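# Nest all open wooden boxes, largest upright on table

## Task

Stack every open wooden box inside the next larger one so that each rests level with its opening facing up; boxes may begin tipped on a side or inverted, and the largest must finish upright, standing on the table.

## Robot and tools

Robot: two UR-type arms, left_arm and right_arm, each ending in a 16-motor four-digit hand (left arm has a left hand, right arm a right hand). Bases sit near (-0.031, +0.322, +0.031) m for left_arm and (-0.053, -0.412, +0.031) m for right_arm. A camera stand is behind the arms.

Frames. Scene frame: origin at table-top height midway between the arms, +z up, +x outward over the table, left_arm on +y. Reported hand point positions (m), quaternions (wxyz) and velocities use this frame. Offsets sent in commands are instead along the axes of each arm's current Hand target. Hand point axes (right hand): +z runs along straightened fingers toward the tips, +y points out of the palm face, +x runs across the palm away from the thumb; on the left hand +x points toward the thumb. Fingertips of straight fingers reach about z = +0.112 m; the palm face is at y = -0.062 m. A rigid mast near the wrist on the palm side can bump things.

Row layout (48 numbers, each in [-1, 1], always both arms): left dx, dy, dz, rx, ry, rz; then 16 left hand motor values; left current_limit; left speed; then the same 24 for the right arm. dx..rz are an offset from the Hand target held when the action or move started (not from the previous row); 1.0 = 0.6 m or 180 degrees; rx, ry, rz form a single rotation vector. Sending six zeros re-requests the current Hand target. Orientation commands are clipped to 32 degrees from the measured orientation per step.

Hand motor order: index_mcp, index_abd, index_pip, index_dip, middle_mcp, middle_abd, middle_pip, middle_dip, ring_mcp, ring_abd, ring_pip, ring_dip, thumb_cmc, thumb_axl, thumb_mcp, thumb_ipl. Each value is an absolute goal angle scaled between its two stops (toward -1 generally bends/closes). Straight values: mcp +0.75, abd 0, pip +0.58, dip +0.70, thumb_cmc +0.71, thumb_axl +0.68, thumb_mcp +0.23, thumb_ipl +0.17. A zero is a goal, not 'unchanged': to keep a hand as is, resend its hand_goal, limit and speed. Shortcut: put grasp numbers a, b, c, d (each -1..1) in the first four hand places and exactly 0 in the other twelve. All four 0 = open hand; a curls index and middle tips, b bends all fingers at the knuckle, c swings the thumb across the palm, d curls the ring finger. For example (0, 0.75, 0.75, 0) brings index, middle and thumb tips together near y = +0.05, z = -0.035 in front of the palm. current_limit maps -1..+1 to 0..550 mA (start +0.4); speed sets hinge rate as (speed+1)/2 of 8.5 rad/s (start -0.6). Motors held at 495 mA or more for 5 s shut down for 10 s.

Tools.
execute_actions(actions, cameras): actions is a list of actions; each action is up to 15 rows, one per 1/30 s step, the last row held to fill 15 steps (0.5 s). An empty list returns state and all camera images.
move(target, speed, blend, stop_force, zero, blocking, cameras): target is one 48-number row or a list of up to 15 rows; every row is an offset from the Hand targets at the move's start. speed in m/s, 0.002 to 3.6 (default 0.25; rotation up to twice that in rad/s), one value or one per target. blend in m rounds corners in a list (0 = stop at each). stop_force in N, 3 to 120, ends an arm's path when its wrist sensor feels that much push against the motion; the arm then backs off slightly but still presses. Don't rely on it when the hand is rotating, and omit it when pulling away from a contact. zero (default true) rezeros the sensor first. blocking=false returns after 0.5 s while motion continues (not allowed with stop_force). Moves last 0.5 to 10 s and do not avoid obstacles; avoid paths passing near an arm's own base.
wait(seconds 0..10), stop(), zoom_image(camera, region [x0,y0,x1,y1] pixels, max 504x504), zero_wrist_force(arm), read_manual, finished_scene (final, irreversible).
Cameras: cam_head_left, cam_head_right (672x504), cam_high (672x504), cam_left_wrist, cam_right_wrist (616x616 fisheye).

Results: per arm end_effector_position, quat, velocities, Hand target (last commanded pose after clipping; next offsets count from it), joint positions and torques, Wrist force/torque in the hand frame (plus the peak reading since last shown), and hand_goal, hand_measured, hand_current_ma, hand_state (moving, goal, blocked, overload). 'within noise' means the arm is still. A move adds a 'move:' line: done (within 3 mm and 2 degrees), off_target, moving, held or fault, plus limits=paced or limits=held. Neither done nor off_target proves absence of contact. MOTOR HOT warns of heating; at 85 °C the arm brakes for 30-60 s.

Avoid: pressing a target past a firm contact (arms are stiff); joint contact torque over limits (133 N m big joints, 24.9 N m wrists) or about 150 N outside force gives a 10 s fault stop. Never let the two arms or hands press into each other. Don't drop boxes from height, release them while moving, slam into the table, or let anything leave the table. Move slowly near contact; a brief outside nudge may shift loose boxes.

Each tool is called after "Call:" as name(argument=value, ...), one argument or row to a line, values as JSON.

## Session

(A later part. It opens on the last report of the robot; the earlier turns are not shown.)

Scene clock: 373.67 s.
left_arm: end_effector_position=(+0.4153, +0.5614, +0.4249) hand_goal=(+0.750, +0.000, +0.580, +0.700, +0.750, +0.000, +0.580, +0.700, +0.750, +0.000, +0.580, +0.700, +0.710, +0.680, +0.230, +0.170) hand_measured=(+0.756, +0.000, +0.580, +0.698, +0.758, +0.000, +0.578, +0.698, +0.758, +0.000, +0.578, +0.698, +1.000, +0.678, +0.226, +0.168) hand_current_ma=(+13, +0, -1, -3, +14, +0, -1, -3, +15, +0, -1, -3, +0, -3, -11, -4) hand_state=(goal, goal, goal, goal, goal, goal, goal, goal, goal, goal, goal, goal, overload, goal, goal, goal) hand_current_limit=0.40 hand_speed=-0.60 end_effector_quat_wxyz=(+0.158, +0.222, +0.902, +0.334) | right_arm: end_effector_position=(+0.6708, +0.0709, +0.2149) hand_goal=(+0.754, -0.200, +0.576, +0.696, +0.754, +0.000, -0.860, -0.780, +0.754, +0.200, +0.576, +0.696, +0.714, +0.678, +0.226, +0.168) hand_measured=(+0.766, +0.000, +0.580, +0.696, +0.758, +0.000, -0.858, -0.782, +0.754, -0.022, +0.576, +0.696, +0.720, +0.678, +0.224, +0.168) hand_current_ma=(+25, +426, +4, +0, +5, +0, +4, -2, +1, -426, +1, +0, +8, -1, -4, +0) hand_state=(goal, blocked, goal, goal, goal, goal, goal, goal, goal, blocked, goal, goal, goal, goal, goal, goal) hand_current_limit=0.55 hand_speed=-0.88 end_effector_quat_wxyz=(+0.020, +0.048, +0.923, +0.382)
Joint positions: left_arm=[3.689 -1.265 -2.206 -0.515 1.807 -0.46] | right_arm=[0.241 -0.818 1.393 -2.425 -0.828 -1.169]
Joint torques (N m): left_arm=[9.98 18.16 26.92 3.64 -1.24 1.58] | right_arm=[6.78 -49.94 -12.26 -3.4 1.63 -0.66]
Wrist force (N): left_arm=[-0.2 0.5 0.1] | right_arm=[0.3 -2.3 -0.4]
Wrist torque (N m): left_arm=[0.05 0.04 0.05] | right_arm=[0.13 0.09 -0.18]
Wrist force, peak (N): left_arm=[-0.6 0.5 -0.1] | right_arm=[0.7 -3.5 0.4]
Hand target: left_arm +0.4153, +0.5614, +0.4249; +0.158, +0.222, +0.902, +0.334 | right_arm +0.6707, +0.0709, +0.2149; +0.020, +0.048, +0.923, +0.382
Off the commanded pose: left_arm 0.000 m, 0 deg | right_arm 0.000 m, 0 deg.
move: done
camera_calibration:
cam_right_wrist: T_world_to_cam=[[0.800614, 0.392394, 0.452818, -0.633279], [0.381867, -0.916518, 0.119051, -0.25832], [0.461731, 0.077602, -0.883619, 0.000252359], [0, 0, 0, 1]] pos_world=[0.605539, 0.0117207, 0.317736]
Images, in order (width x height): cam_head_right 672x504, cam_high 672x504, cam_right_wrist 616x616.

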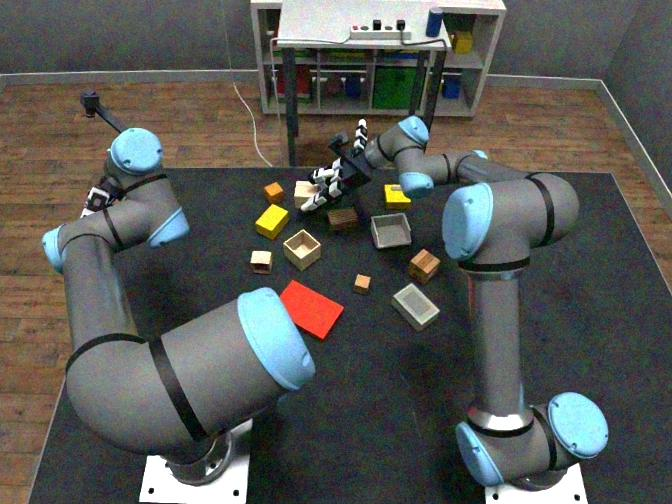

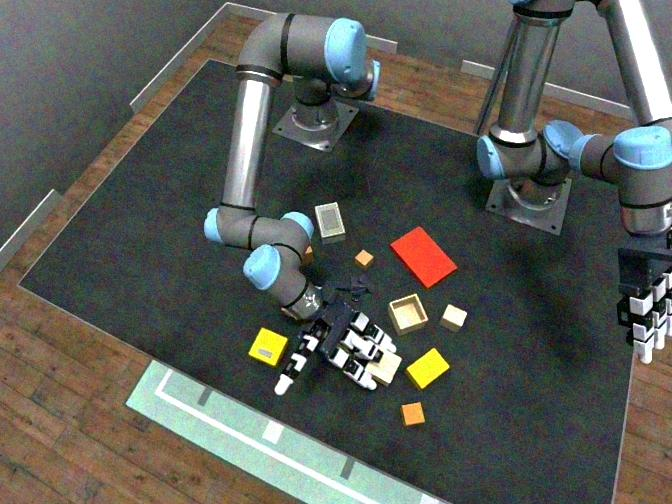

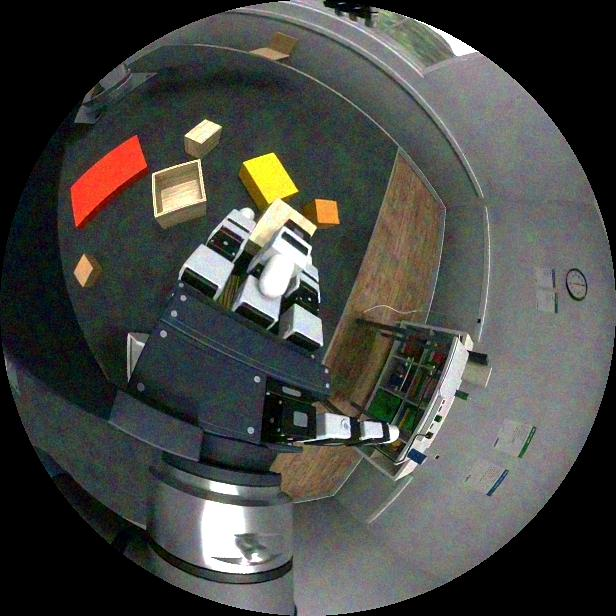

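Call:
move(
  target=[
    [0,0,0,0,0,0, 0,0,0,0,0,0,0,0,0,0,0,0,0,0,0,0,0.4,-0.6, 0.0042,-0.1402,-0.1802,0,0,0.5, 0.754,-0.2,0.576,0.696,0.754,0,-0.86,-0.78,0.754,0.2,0.576,0.696,0.714,0.678,0.226,0.168,0.55,-0.88],
    [0,0,0,0,0,0, 0,0,0,0,0,0,0,0,0,0,0,0,0,0,0,0,0.4,-0.6, 0.3445,-0.3815,-0.2415,0.0362,0,0.9758, 0.754,-0.2,0.576,0.696,0.754,0,-0.86,-0.78,0.754,0.2,0.576,0.696,0.714,0.678,0.226,0.168,0.55,-0.88],
  ],
  speed=0.3,
  blend=0.03,
  cameras=["cam_right_wrist","cam_high","cam_head_right"],
)

Call:
zoom_image(
  camera="cam_right_wrist",
  region=[180, 130, 430, 380],
)

Call:
zoom_image(
  camera="cam_high",
  region=[260, 180, 420, 340],
)

Call:
zoom_image(
  camera="cam_head_right",
  region=[260, 160, 440, 340],
)

Scene clock: 410.57 s.
left_arm: end_effector_position=(+0.4153, +0.5614, +0.4249) hand_goal=(+0.750, +0.000, +0.580, +0.700, +0.750, +0.000, +0.580, +0.700, +0.750, +0.000, +0.580, +0.700, +0.710, +0.680, +0.230, +0.170) hand_measured=(+0.756, +0.000, +0.580, +0.698, +0.758, +0.000, +0.578, +0.698, +0.758, +0.000, +0.578, +0.698, +1.000, +0.678, +0.226, +0.168) hand_current_ma=(+13, +0, -1, -3, +14, +0, -1, -3, +15, +0, -1, -3, +0, -3, -11, -4) hand_state=(goal, goal, goal, goal, goal, goal, goal, goal, goal, goal, goal, goal, overload, goal, goal, goal) hand_current_limit=0.40 hand_speed=-0.60 end_effector_quat_wxyz=(+0.158, +0.222, +0.902, +0.334) | right_arm: end_effector_position=(+0.4375, -0.1705, +0.1559) hand_goal=(+0.754, -0.200, +0.576, +0.696, +0.754, +0.000, -0.860, -0.780, +0.754, +0.200, +0.576, +0.696, +0.714, +0.678, +0.226, +0.168) hand_measured=(+0.750, +0.000, +0.578, +0.696, +0.752, +0.000, -0.858, -0.782, +0.740, -0.022, +0.572, +0.696, +0.710, +0.678, +0.224, +0.168) hand_current_ma=(-4, +426, +1, +0, -2, +0, +4, -2, -31, -426, -5, +0, -6, -1, -4, +0) hand_state=(goal, blocked, goal, goal, goal, goal, goal, goal, goal, blocked, goal, goal, goal, goal, goal, goal) hand_current_limit=0.55 hand_speed=-0.88 end_effector_quat_wxyz=(-0.382, +0.924, +0.000, +0.000)
Joint positions: left_arm=[3.689 -1.265 -2.206 -0.515 1.807 -0.46] | right_arm=[0.066 -1.34 1.964 -2.207 -0.786 1.588]
Joint torques (N m): left_arm=[8.78 19.09 25.66 2.86 -0.9 1.62] | right_arm=[9.63 -21.55 -23.1 -4.18 -0.61 0.64]
Wrist force (N): left_arm=[-0.3 0.4 0.2] | right_arm=[0.5 1.3 -0.1]
Wrist torque (N m): left_arm=[0.01 0.05 0.04] | right_arm=[-0.06 -0.01 0.28]
Wrist force, peak (N): left_arm=[-0.6 0.7 0.0] | right_arm=[-0.7 -2.7 -1.0]
Hand target: left_arm +0.4153, +0.5614, +0.4249; +0.158, +0.222, +0.902, +0.334 | right_arm +0.4375, -0.1705, +0.1559; -0.382, +0.924, +0.000, +0.000
Off the commanded pose: left_arm 0.000 m, 0 deg | right_arm 0.000 m, 0 deg.
move: done
camera_calibration:
cam_right_wrist: T_world_to_cam=[[-0.755312, -0.454109, -0.472535, 0.355566], [-0.474968, -0.117504, 0.872123, 0.0102995], [-0.451563, 0.883164, -0.126935, 0.493585], [0, 0, 0, 1]] pos_world=[0.49634, -0.273241, 0.221688]
Images, in order (width x height): cam_head_right 672x504, cam_high 672x504, cam_right_wrist 616x616.

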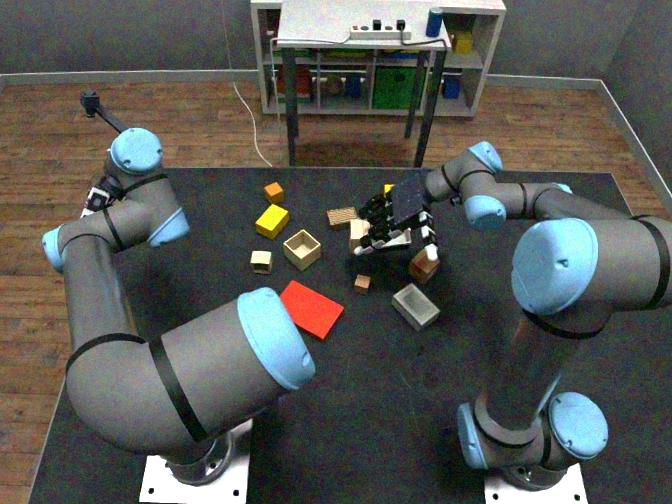

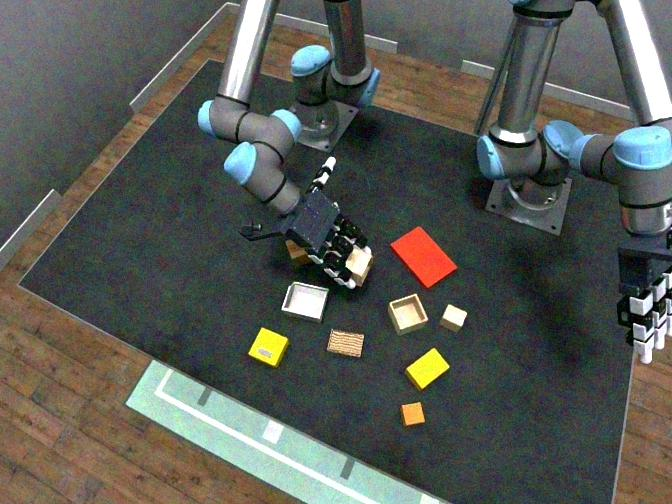

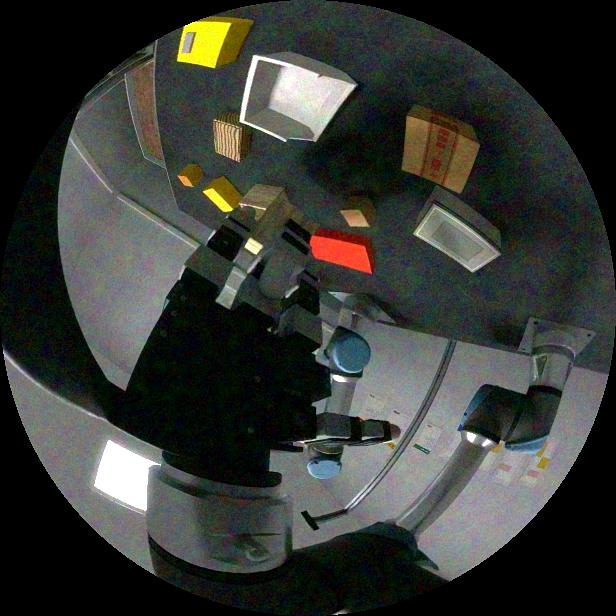

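Scaled by 2.016 from the camera's 616x616 image, which has a finer 880x880 frame.

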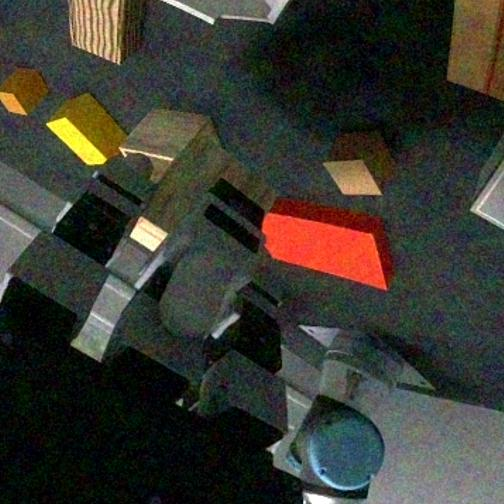

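Scaled by 3.150.

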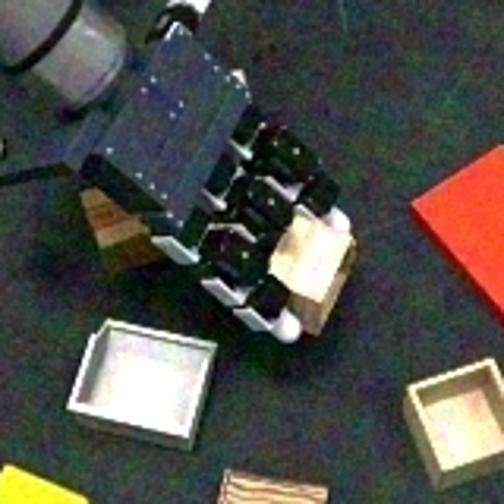

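Scaled by 2.800.

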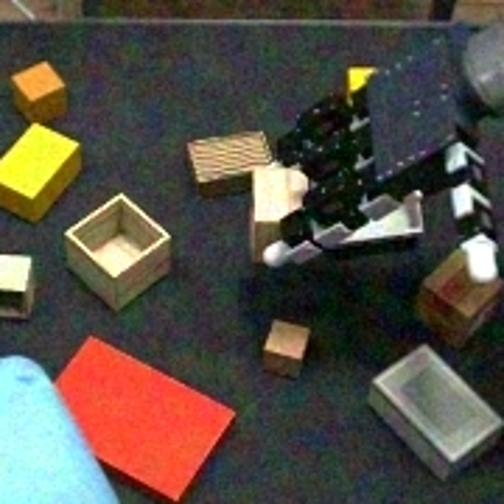

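Call:
move(
  target=[0,0,0,0,0,0, 0,0,0,0,0,0,0,0,0,0,0,0,0,0,0,0,0.4,-0.6, 0,0.1215,0.1215,0,0,0, 0.754,-0.2,0.576,0.696,0.754,0,-0.86,-0.78,0.754,0.2,0.576,0.696,0.714,0.678,0.226,0.168,0.55,-0.88],
  speed=0.05,
  stop_force=4,
  cameras=["cam_right_wrist","cam_high","cam_head_right"],
)

Call:
zoom_image(
  camera="cam_high",
  region=[280, 200, 440, 360],
)

Call:
zoom_image(
  camera="cam_head_right",
  region=[300, 180, 440, 320],
)

Scene clock: 419.63 s.
left_arm: end_effector_position=(+0.4153, +0.5614, +0.4249) hand_goal=(+0.750, +0.000, +0.580, +0.700, +0.750, +0.000, +0.580, +0.700, +0.750, +0.000, +0.580, +0.700, +0.710, +0.680, +0.230, +0.170) hand_measured=(+0.756, +0.000, +0.580, +0.698, +0.758, +0.000, +0.578, +0.698, +0.758, +0.000, +0.578, +0.698, +1.000, +0.678, +0.226, +0.168) hand_current_ma=(+13, +0, -1, -3, +14, +0, -1, -3, +15, +0, -1, -3, +0, -3, -11, -4) hand_state=(goal, goal, goal, goal, goal, goal, goal, goal, goal, goal, goal, goal, overload, goal, goal, goal) hand_current_limit=0.40 hand_speed=-0.60 end_effector_quat_wxyz=(+0.158, +0.222, +0.902, +0.334) | right_arm: end_effector_position=(+0.4374, -0.1706, +0.0590) hand_goal=(+0.754, -0.200, +0.576, +0.696, +0.754, +0.000, -0.860, -0.780, +0.754, +0.200, +0.576, +0.696, +0.714, +0.678, +0.226, +0.168) hand_measured=(+0.748, -0.002, +0.576, +0.696, +0.752, +0.000, -0.858, -0.782, +0.744, -0.022, +0.574, +0.696, +0.708, +0.678, +0.224, +0.168) hand_current_ma=(-8, +426, +0, +0, -3, +0, +4, -2, -20, -426, -2, +0, -7, -1, -4, +0) hand_state=(goal, blocked, goal, goal, goal, goal, goal, goal, goal, blocked, goal, goal, goal, goal, goal, goal) hand_current_limit=0.55 hand_speed=-0.88 end_effector_quat_wxyz=(-0.382, +0.924, +0.000, +0.000)
Joint positions: left_arm=[3.689 -1.265 -2.206 -0.515 1.807 -0.46] | right_arm=[0.066 -1.167 2.052 -2.467 -0.787 1.588]
Joint torques (N m): left_arm=[8.16 17.37 24.46 2.49 -0.75 1.59] | right_arm=[1.07 -24.96 -22.51 -4.16 0.79 -0.83]
Wrist force (N): left_arm=[-0.3 0.4 0.2] | right_arm=[0.6 1.1 0.1]
Wrist torque (N m): left_arm=[0.01 0.07 0.03] | right_arm=[-0.10 -0.01 0.27]
Wrist force, peak (N): left_arm=[-0.6 0.4 0.4] | right_arm=[2.5 -1.7 -3.6]
Hand target: left_arm +0.4153, +0.5614, +0.4249; +0.158, +0.222, +0.902, +0.334 | right_arm +0.4374, -0.1706, +0.0590; -0.382, +0.924, +0.000, +0.000 (not the last commanded pose)
Off the commanded pose: left_arm 0.000 m, 0 deg | right_arm 0.006 m, 0 deg.
move: contact (right_arm)
camera_calibration:
cam_right_wrist: T_world_to_cam=[[-0.755373, -0.454196, -0.472353, 0.30964], [-0.474798, -0.117453, 0.872222, 0.0946656], [-0.451639, 0.883125, -0.126931, 0.481355], [0, 0, 0, 1]] pos_world=[0.49624, -0.273341, 0.124789]
Images, in order (width x height): cam_head_right 672x504, cam_high 672x504, cam_right_wrist 616x616.

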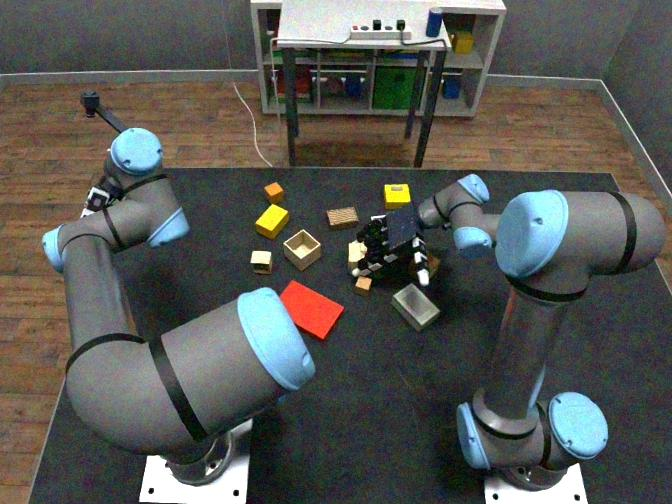

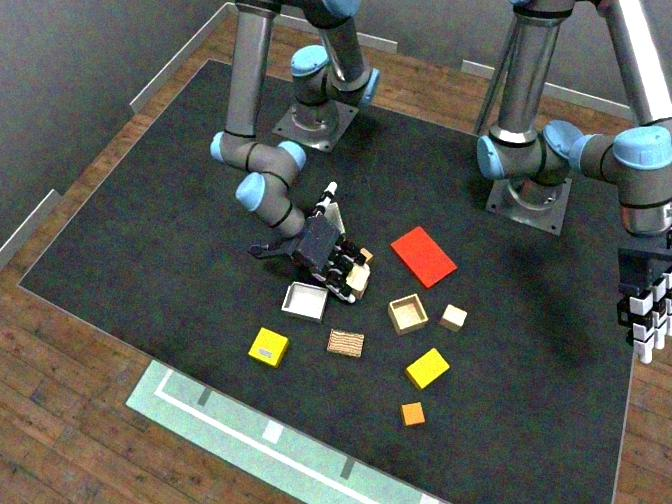

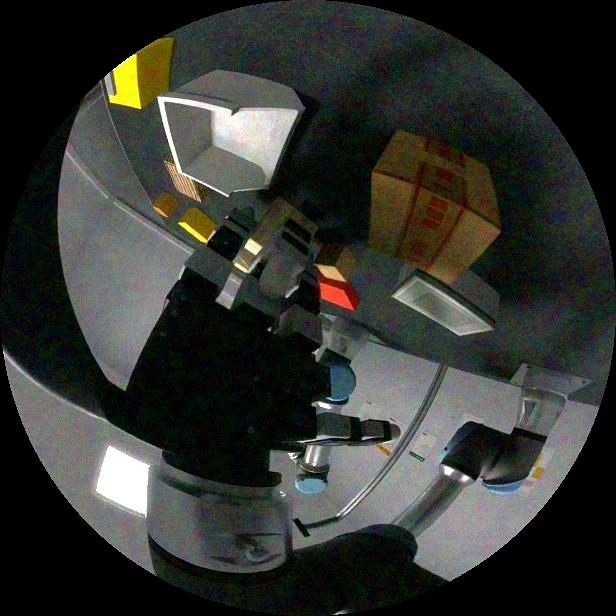

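Scaled by 3.150.

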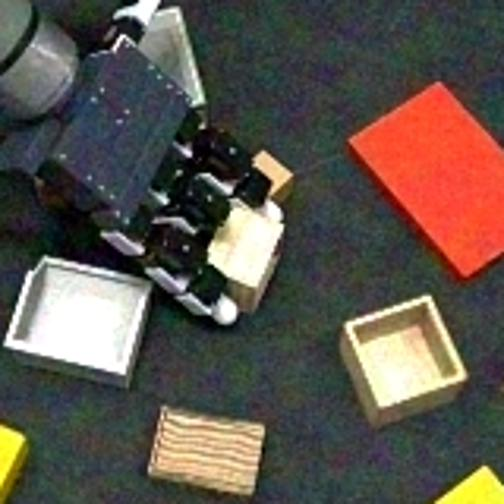

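Scaled by 3.600.

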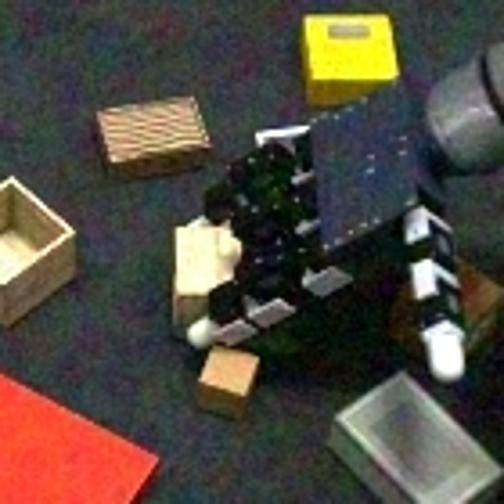

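Call:
move(
  target=[
    [0,0,0,0,0,0, 0,0,0,0,0,0,0,0,0,0,0,0,0,0,0,0,0.4,-0.6, 0,0,0,0,0,0, 0.754,0.12,0.576,0.696,0.754,0,-0.86,-0.78,0.754,-0.14,0.576,0.696,0.714,0.678,0.226,0.168,0.4,-0.9],
    [0,0,0,0,0,0, 0,0,0,0,0,0,0,0,0,0,0,0,0,0,0,0,0.4,-0.6, 0,0,-0.1333,0,0,0, 0.754,0.12,0.576,0.696,0.754,0,-0.86,-0.78,0.754,-0.14,0.576,0.696,0.714,0.678,0.226,0.168,0.4,-0.9],
    [0,0,0,0,0,0, 0,0,0,0,0,0,0,0,0,0,0,0,0,0,0,0,0.4,-0.6, 0,-0.379,-0.189,-0.25,0,0, 0.754,0.12,0.576,0.696,0.754,0,-0.86,-0.78,0.754,-0.14,0.576,0.696,0.714,0.678,0.226,0.168,0.4,-0.9],
    [0,0,0,0,0,0, 0,0,0,0,0,0,0,0,0,0,0,0,0,0,0,0,0.4,-0.6, 0,-0.4375,0.0639,-0.5,0,0, 0.754,0.12,0.576,0.696,0.754,0,-0.86,-0.78,0.754,-0.14,0.576,0.696,0.714,0.678,0.226,0.168,0.4,-0.9],
  ],
  speed=[0.2,0.15,0.35,0.35],
  blend=[0,0.02,0.04,0],
  cameras=["cam_right_wrist","cam_high","cam_head_right"],
)

Call:
zoom_image(
  camera="cam_right_wrist",
  region=[180, 130, 430, 380],
)

Call:
zoom_image(
  camera="cam_high",
  region=[280, 200, 440, 360],
)

Call:
zoom_image(
  camera="cam_head_right",
  region=[300, 180, 440, 320],
)

Scene clock: 442.40 s.
left_arm: end_effector_position=(+0.4153, +0.5614, +0.4249) hand_goal=(+0.750, +0.000, +0.580, +0.700, +0.750, +0.000, +0.580, +0.700, +0.750, +0.000, +0.580, +0.700, +0.710, +0.680, +0.230, +0.170) hand_measured=(+0.756, +0.000, +0.580, +0.698, +0.758, +0.000, +0.578, +0.698, +0.758, +0.000, +0.578, +0.698, +1.000, +0.678, +0.226, +0.168) hand_current_ma=(+13, +0, -1, -3, +14, +0, -1, -3, +15, +0, -1, -3, +0, -3, -11, -4) hand_state=(goal, goal, goal, goal, goal, goal, goal, goal, goal, goal, goal, goal, overload, goal, goal, goal) hand_current_limit=0.40 hand_speed=-0.60 end_effector_quat_wxyz=(+0.158, +0.222, +0.902, +0.334) | right_arm: end_effector_position=(+0.4371, -0.0103, +0.2502) hand_goal=(+0.754, +0.120, +0.576, +0.696, +0.754, +0.000, -0.860, -0.780, +0.754, -0.140, +0.576, +0.696, +0.714, +0.678, +0.226, +0.168) hand_measured=(+0.756, +0.118, +0.576, +0.696, +0.758, +0.000, -0.858, -0.782, +0.758, -0.138, +0.576, +0.696, +0.718, +0.678, +0.222, +0.168) hand_current_ma=(+3, -2, +0, +0, +5, +0, +3, -2, +5, +3, -1, +0, +6, -1, -7, +0) hand_state=(goal, goal, goal, goal, goal, goal, goal, goal, goal, goal, goal, goal, goal, goal, goal, goal) hand_current_limit=0.40 hand_speed=-0.90 end_effector_quat_wxyz=(+0.233, +0.973, +0.002, +0.002)
Joint positions: left_arm=[3.689 -1.265 -2.206 -0.515 1.807 -0.46] | right_arm=[0.73 -0.848 1.015 -1.434 -1.935 2.3]
Joint torques (N m): left_arm=[8.35 18.32 23.03 1.94 -0.74 1.57] | right_arm=[-7.97 -40.27 -20.34 -1.19 1.59 -1.31]
Wrist force (N): left_arm=[-0.5 0.1 0.1] | right_arm=[0.4 -1.5 0.5]
Wrist torque (N m): left_arm=[0.00 0.08 0.02] | right_arm=[0.03 -0.01 0.04]
Wrist force, peak (N): left_arm=[-0.6 0.5 -0.2] | right_arm=[-1.9 -13.5 6.0]
Hand target: left_arm +0.4153, +0.5614, +0.4249; +0.158, +0.222, +0.902, +0.334 | right_arm +0.4371, -0.0103, +0.2501; +0.233, +0.973, +0.002, +0.002 (not the last commanded pose)
Off the commanded pose: left_arm 0.000 m, 0 deg | right_arm 0.062 m, 18 deg.
move: held (right_arm; a check stopped the path); path passed 3 of 4 targets; limits=held
pose unreachable (right arm): on one or more control steps of this call, first in action 0 (counted from 0), this arm could not follow its commanded pose, so it was not sent that pose on those steps. It may still have moved: this result reports where it is.
cause: moving toward the commanded pose would bring two parts of the arm too close to each other (joints 4 (wrist 1) to 6 (wrist 3) lie between them).
camera_calibration:
cam_right_wrist: T_world_to_cam=[[-0.75329, -0.594266, 0.281785, 0.281483], [-0.480248, 0.78974, 0.381671, 0.0810383], [-0.44935, 0.152182, -0.880298, 0.54388], [0, 0, 0, 1]] pos_world=[0.49535, 0.0205078, 0.368529]
Images, in order (width x height): cam_head_right 672x504, cam_high 672x504, cam_right_wrist 616x616.

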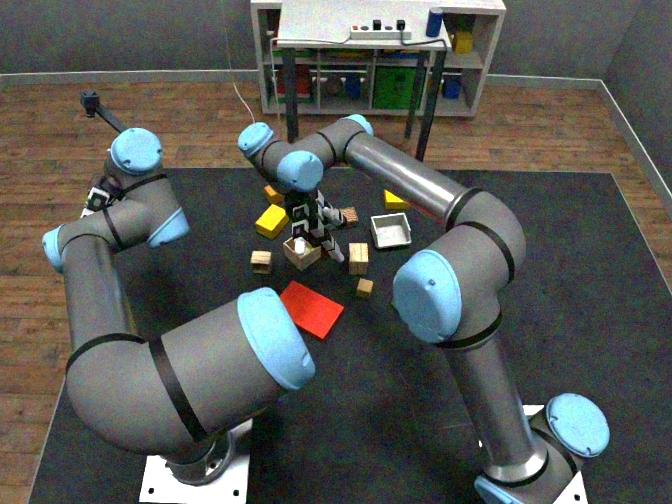

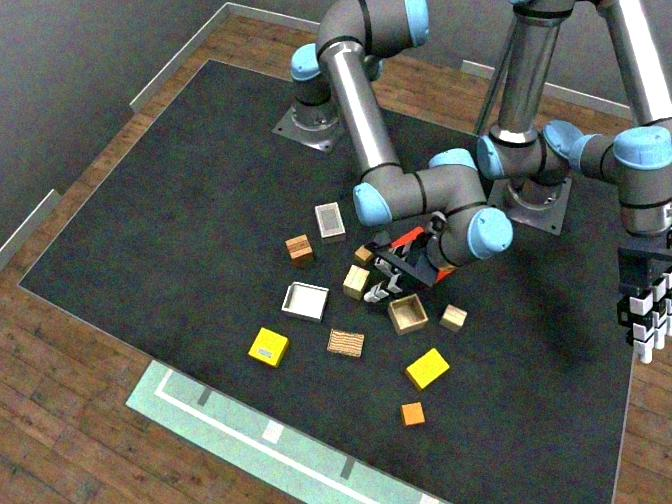

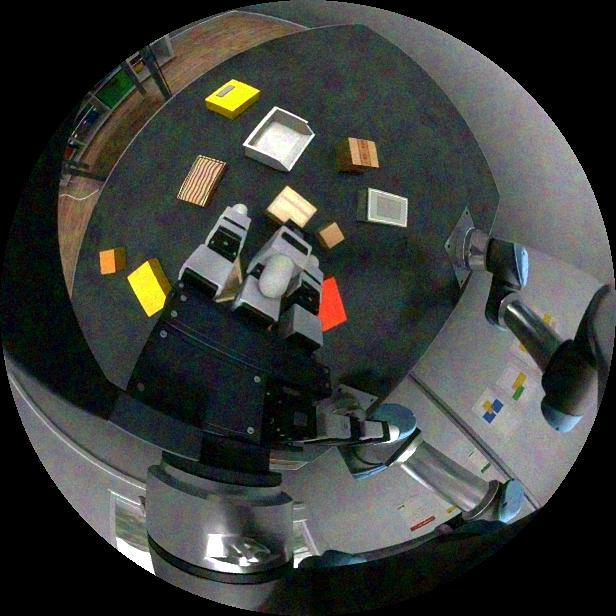

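Scaled by 2.016 from the camera's 616x616 image, which has a finer 880x880 frame.

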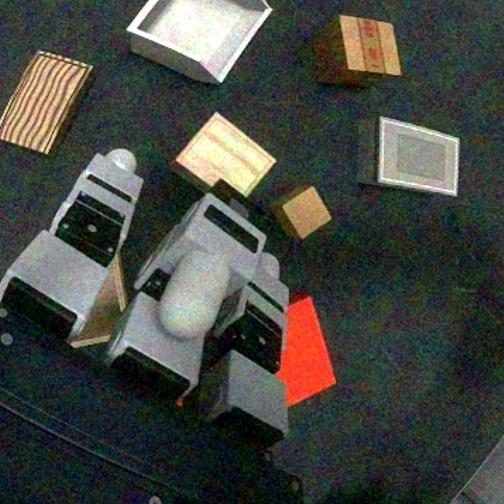

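Scaled by 3.150.

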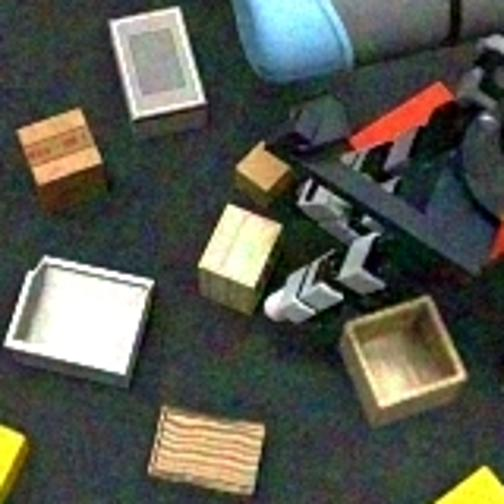

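Scaled by 3.600.

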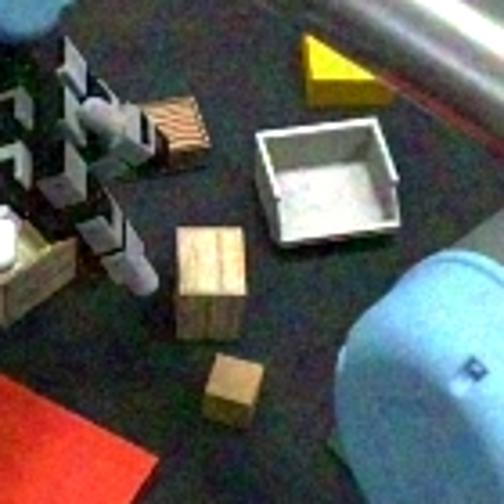

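Call:
zoom_image(
  camera="cam_right_wrist",
  region=[250, 170, 340, 260],
)

Call:
zoom_image(
  camera="cam_high",
  region=[325, 250, 395, 320],
)

Call:
zoom_image(
  camera="cam_head_left",
  region=[320, 220, 410, 310],
)

Scaled by 5.600 from the camera's 616x616 image, which has a finer 880x880 frame.

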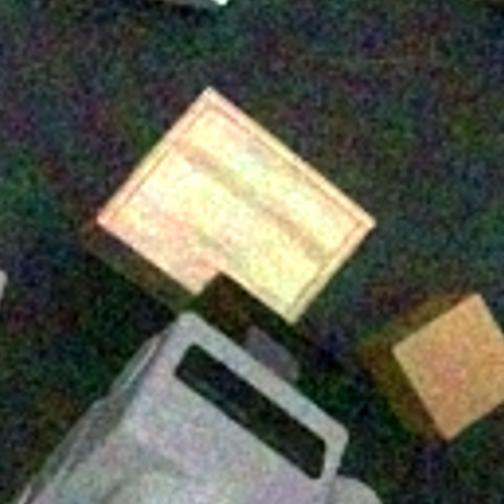

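Scaled by 7.200.

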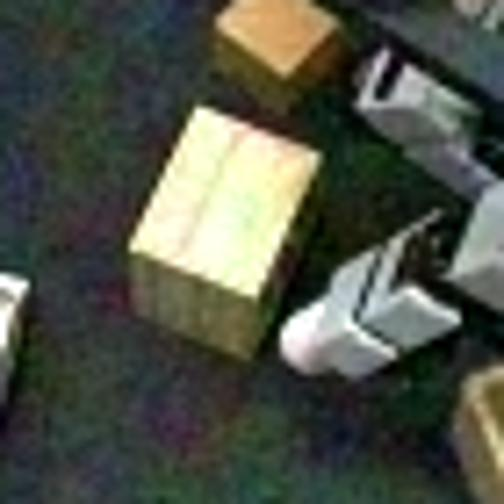

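This scene's latest camera images include none from cam_head_left. They are from: cam_head_right, cam_high, cam_right_wrist. cam_head_left's image comes with the result of a call that names it in "cameras".

Call:
wait(
  seconds=0,
  cameras=["cam_left_wrist","cam_head_left"],
)

Call:
zoom_image(
  camera="cam_left_wrist",
  region=[440, 220, 580, 400],
)

Call:
zoom_image(
  camera="cam_head_left",
  region=[310, 220, 410, 320],
)

Scene clock: 458.70 s.
left_arm: end_effector_position=(+0.4153, +0.5614, +0.4249) hand_goal=(+0.750, +0.000, +0.580, +0.700, +0.750, +0.000, +0.580, +0.700, +0.750, +0.000, +0.580, +0.700, +0.710, +0.680, +0.230, +0.170) hand_measured=(+0.756, +0.000, +0.580, +0.698, +0.758, +0.000, +0.578, +0.698, +0.758, +0.000, +0.578, +0.698, +1.000, +0.678, +0.226, +0.168) hand_current_ma=(+13, +0, -1, -3, +14, +0, -1, -3, +15, +0, -1, -3, +0, -3, -11, -4) hand_state=(goal, goal, goal, goal, goal, goal, goal, goal, goal, goal, goal, goal, overload, goal, goal, goal) hand_current_limit=0.40 hand_speed=-0.60 end_effector_quat_wxyz=(+0.158, +0.222, +0.902, +0.334) | right_arm: end_effector_position=(+0.4371, -0.0103, +0.2501) hand_goal=(+0.754, +0.120, +0.576, +0.696, +0.754, +0.000, -0.860, -0.780, +0.754, -0.140, +0.576, +0.696, +0.714, +0.678, +0.226, +0.168) hand_measured=(+0.756, +0.118, +0.576, +0.696, +0.758, +0.000, -0.858, -0.782, +0.758, -0.138, +0.576, +0.696, +0.718, +0.678, +0.222, +0.168) hand_current_ma=(+3, -2, +0, +0, +5, +0, +3, -2, +5, +3, -1, +0, +6, -1, -7, +0) hand_state=(goal, goal, goal, goal, goal, goal, goal, goal, goal, goal, goal, goal, goal, goal, goal, goal) hand_current_limit=0.40 hand_speed=-0.90 end_effector_quat_wxyz=(+0.233, +0.973, +0.002, +0.002)
Joint positions: left_arm=[3.689 -1.265 -2.206 -0.515 1.807 -0.46] | right_arm=[0.73 -0.847 1.015 -1.434 -1.935 2.3]
Joint torques (N m): left_arm=[8.12 18.88 21.93 1.79 -0.36 1.47] | right_arm=[-9.83 -41.71 -29.67 0.74 1.7 -0.7]
Wrist force (N): left_arm=[-0.2 0.3 0.3] | right_arm=[0.3 -1.7 0.4]
Wrist torque (N m): left_arm=[0.00 0.04 0.05] | right_arm=[0.00 0.00 0.03]
Wrist force, peak (N): left_arm=[-0.4 0.6 0.1] | right_arm=[0.3 -2.0 0.4]
Hand target: left_arm +0.4153, +0.5614, +0.4249; +0.158, +0.222, +0.902, +0.334 | right_arm +0.4371, -0.0103, +0.2501; +0.233, +0.973, +0.002, +0.002 (not the last commanded pose)
Off the commanded pose: left_arm 0.000 m, 0 deg | right_arm 0.062 m, 18 deg.
camera_calibration:
cam_left_wrist: T_world_to_cam=[[0.508707, -0.787947, -0.346924, 0.354632], [-0.804325, -0.578675, 0.134899, 0.550114], [-0.307049, 0.210416, -0.928141, 0.524605], [0, 0, 0, 1]] pos_world=[0.423146, 0.487383, 0.535729]
Images, in order (width x height): cam_head_left 672x504, cam_left_wrist 616x616.

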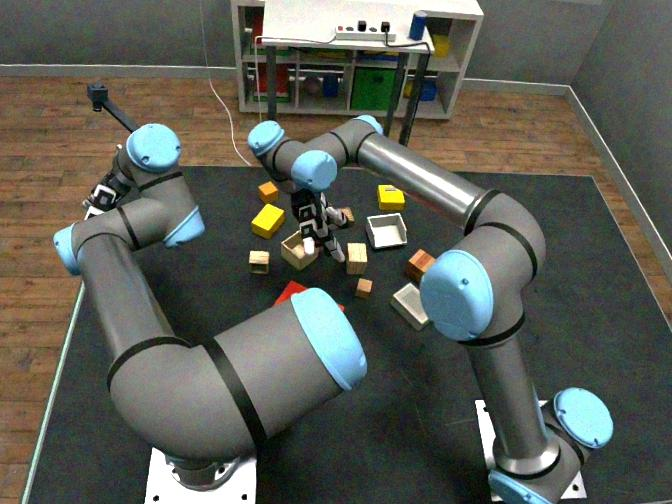

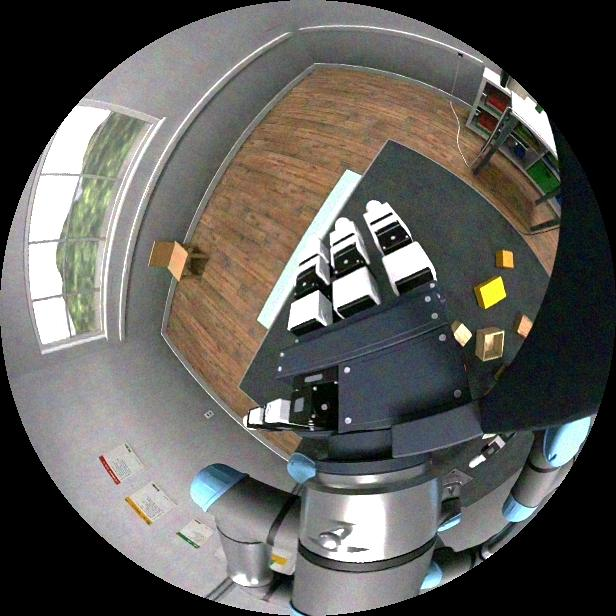

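Scaled by 2.800 from the camera's 616x616 image, which has a finer 880x880 frame.

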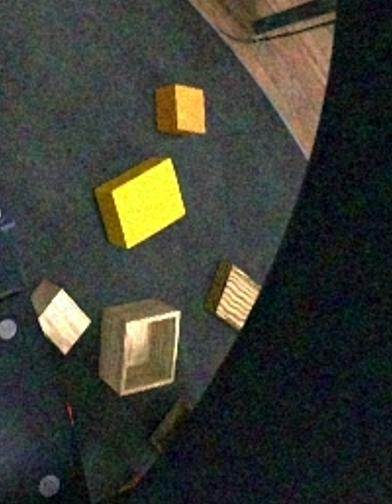

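Scaled by 5.040.

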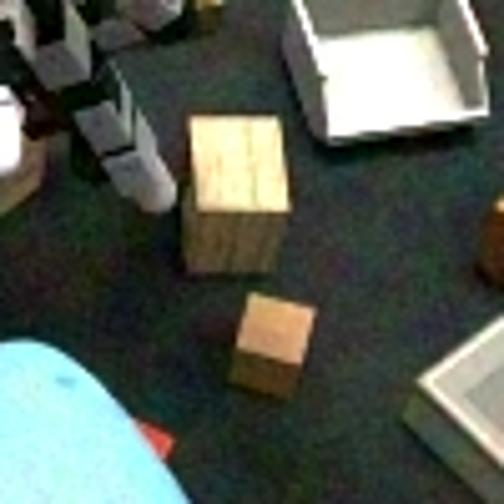

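Call:
move(
  target=[
    [0,0,0,0,0,0, 0,0,0,0,0,0,0,0,0,0,0,0,0,0,0,0,0.4,-0.6, -0.0618,-0.0969,-0.0679,0,0.1165,-0.4865, 0.754,0.0,0.576,0.696,0.754,0,-0.86,-0.78,0.754,-0.1,-0.86,-0.78,0.714,0.678,0.226,0.168,0.4,-0.6],
    [0,0,0,0,0,0, 0,0,0,0,0,0,0,0,0,0,0,0,0,0,0,0,0.4,-0.6, -0.1218,-0.1586,0.0129,0,0.233,-0.973, 0.754,0.0,0.576,0.696,0.754,0,-0.86,-0.78,0.754,-0.1,-0.86,-0.78,0.714,0.678,0.226,0.168,0.4,-0.6],
    [0,0,0,0,0,0, 0,0,0,0,0,0,0,0,0,0,0,0,0,0,0,0,0.4,-0.6, -0.1218,-0.2116,0.1168,0,0.233,-0.973, 0.754,0.0,0.576,0.696,0.754,0,-0.86,-0.78,0.754,-0.1,-0.86,-0.78,0.714,0.678,0.226,0.168,0.4,-0.6],
  ],
  speed=[0.35,0.35,0.15],
  blend=[0.03,0.01,0],
  cameras=["cam_right_wrist","cam_high","cam_head_right","cam_left_wrist"],
)

Call:
zoom_image(
  camera="cam_right_wrist",
  region=[200, 130, 450, 380],
)

Call:
zoom_image(
  camera="cam_high",
  region=[280, 200, 440, 360],
)

Call:
zoom_image(
  camera="cam_left_wrist",
  region=[440, 250, 580, 410],
)

Scene clock: 545.27 s.
left_arm: end_effector_position=(+0.4153, +0.5614, +0.4249) hand_goal=(+0.750, +0.000, +0.580, +0.700, +0.750, +0.000, +0.580, +0.700, +0.750, +0.000, +0.580, +0.700, +0.710, +0.680, +0.230, +0.170) hand_measured=(+0.756, +0.000, +0.580, +0.698, +0.758, +0.000, +0.578, +0.698, +0.758, +0.000, +0.578, +0.698, +1.000, +0.678, +0.226, +0.168) hand_current_ma=(+13, +0, -1, -3, +14, +0, -1, -3, +15, +0, -1, -3, +0, -3, -11, -4) hand_state=(goal, goal, goal, goal, goal, goal, goal, goal, goal, goal, goal, goal, overload, goal, goal, goal) hand_current_limit=0.40 hand_speed=-0.60 end_effector_quat_wxyz=(+0.158, +0.222, +0.902, +0.334) | right_arm: end_effector_position=(+0.3641, +0.0708, +0.1300) hand_goal=(+0.754, +0.000, +0.576, +0.696, +0.754, +0.000, -0.860, -0.780, +0.754, -0.100, -0.860, -0.780, +0.714, +0.678, +0.226, +0.168) hand_measured=(+0.754, +0.002, +0.576, +0.696, +0.758, +0.000, -0.858, -0.782, +0.758, -0.104, -0.852, -0.778, +0.716, +0.678, +0.222, +0.168) hand_current_ma=(+1, +2, +0, +0, +5, +0, +3, -2, +5, -3, +11, +3, +3, -1, -7, +0) hand_state=(goal, goal, goal, goal, goal, goal, goal, goal, goal, goal, goal, goal, goal, goal, goal, goal) hand_current_limit=0.40 hand_speed=-0.60 end_effector_quat_wxyz=(+0.001, -0.003, +1.000, +0.000)
Joint positions: left_arm=[3.689 -1.265 -2.206 -0.515 1.807 -0.46] | right_arm=[0.603 -1.254 1.905 -2.224 -1.572 -1.027]
Joint torques (N m): left_arm=[7.95 17.99 21.03 1.16 -0.26 1.58] | right_arm=[8.83 -25.67 -17.56 -4.06 0.59 0.17]
Wrist force (N): left_arm=[-0.3 0.3 0.1] | right_arm=[0.3 -0.3 0.3]
Wrist torque (N m): left_arm=[0.02 0.07 0.05] | right_arm=[0.01 -0.04 0.03]
Wrist force, peak (N): left_arm=[-0.4 0.8 0.2] | right_arm=[1.1 -1.8 0.7]
Hand target: left_arm +0.4153, +0.5614, +0.4249; +0.158, +0.222, +0.902, +0.334 | right_arm +0.3641, +0.0708, +0.1299; +0.001, -0.003, +1.000, +0.000
Off the commanded pose: left_arm 0.000 m, 0 deg | right_arm 0.000 m, 0 deg.
move: done
camera_calibration:
cam_left_wrist: T_world_to_cam=[[0.508707, -0.787947, -0.346924, 0.354632], [-0.804325, -0.578675, 0.134899, 0.550114], [-0.307049, 0.210416, -0.928141, 0.524605], [0, 0, 0, 1]] pos_world=[0.423146, 0.487383, 0.535729]
cam_right_wrist: T_world_to_cam=[[0.751107, 0.660072, -0.0119848, -0.28981], [0.476952, -0.530002, 0.701152, -0.268752], [0.456459, -0.532357, -0.712911, 0.0898464], [0, 0, 0, 1]] pos_world=[0.304849, 0.0966862, 0.249016]
Images, in order (width x height): cam_head_right 672x504, cam_high 672x504, cam_left_wrist 616x616, cam_right_wrist 616x616.

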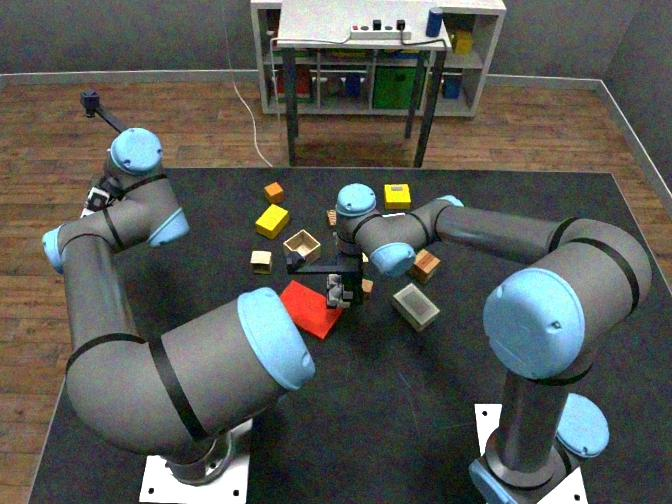

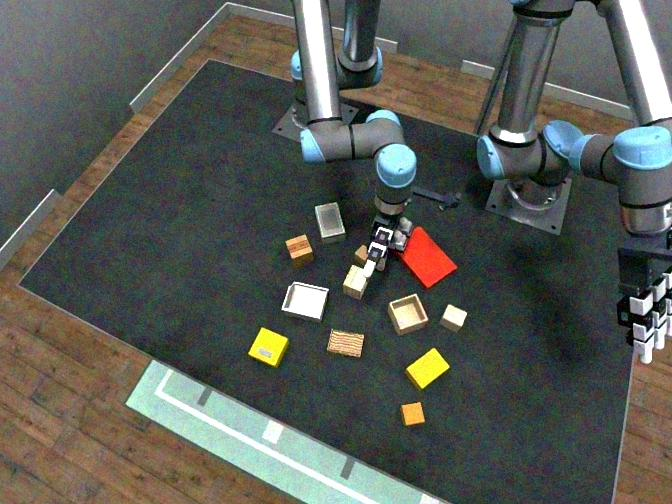

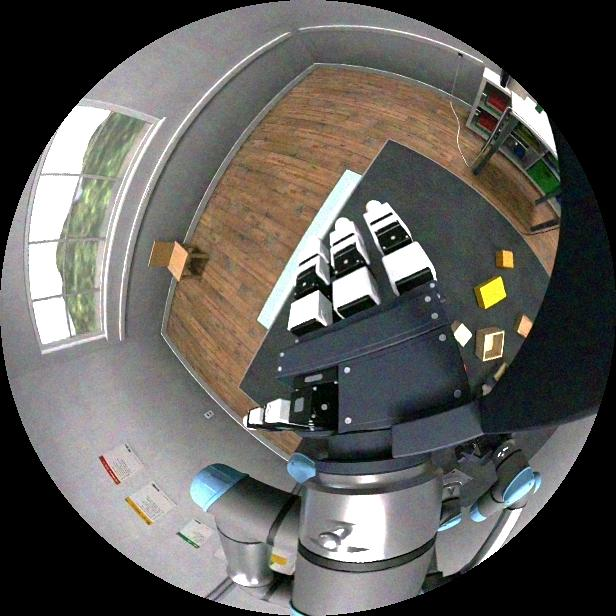

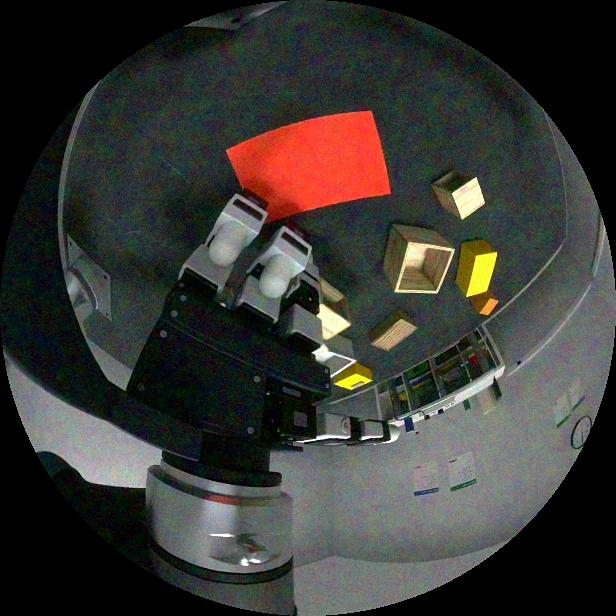

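Scaled by 2.016 from the camera's 616x616 image, which has a finer 880x880 frame.

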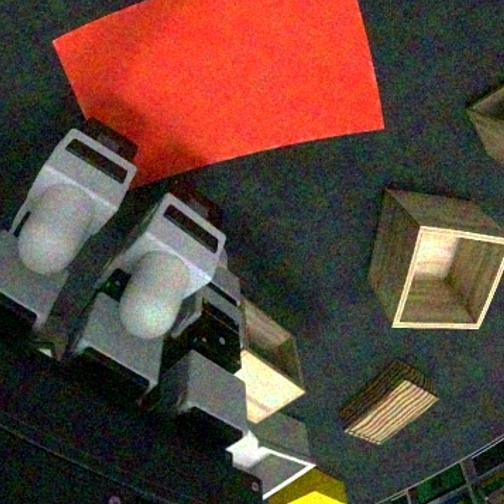

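Scaled by 3.150.

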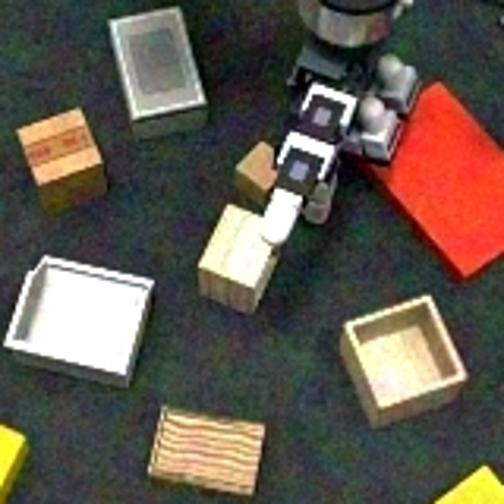

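Scaled by 3.150 from the camera's 616x616 image, which has a finer 880x880 frame.

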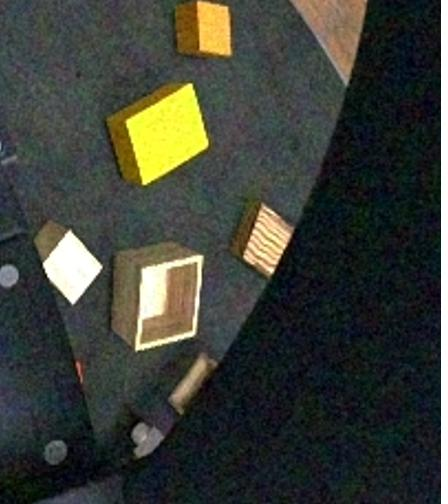

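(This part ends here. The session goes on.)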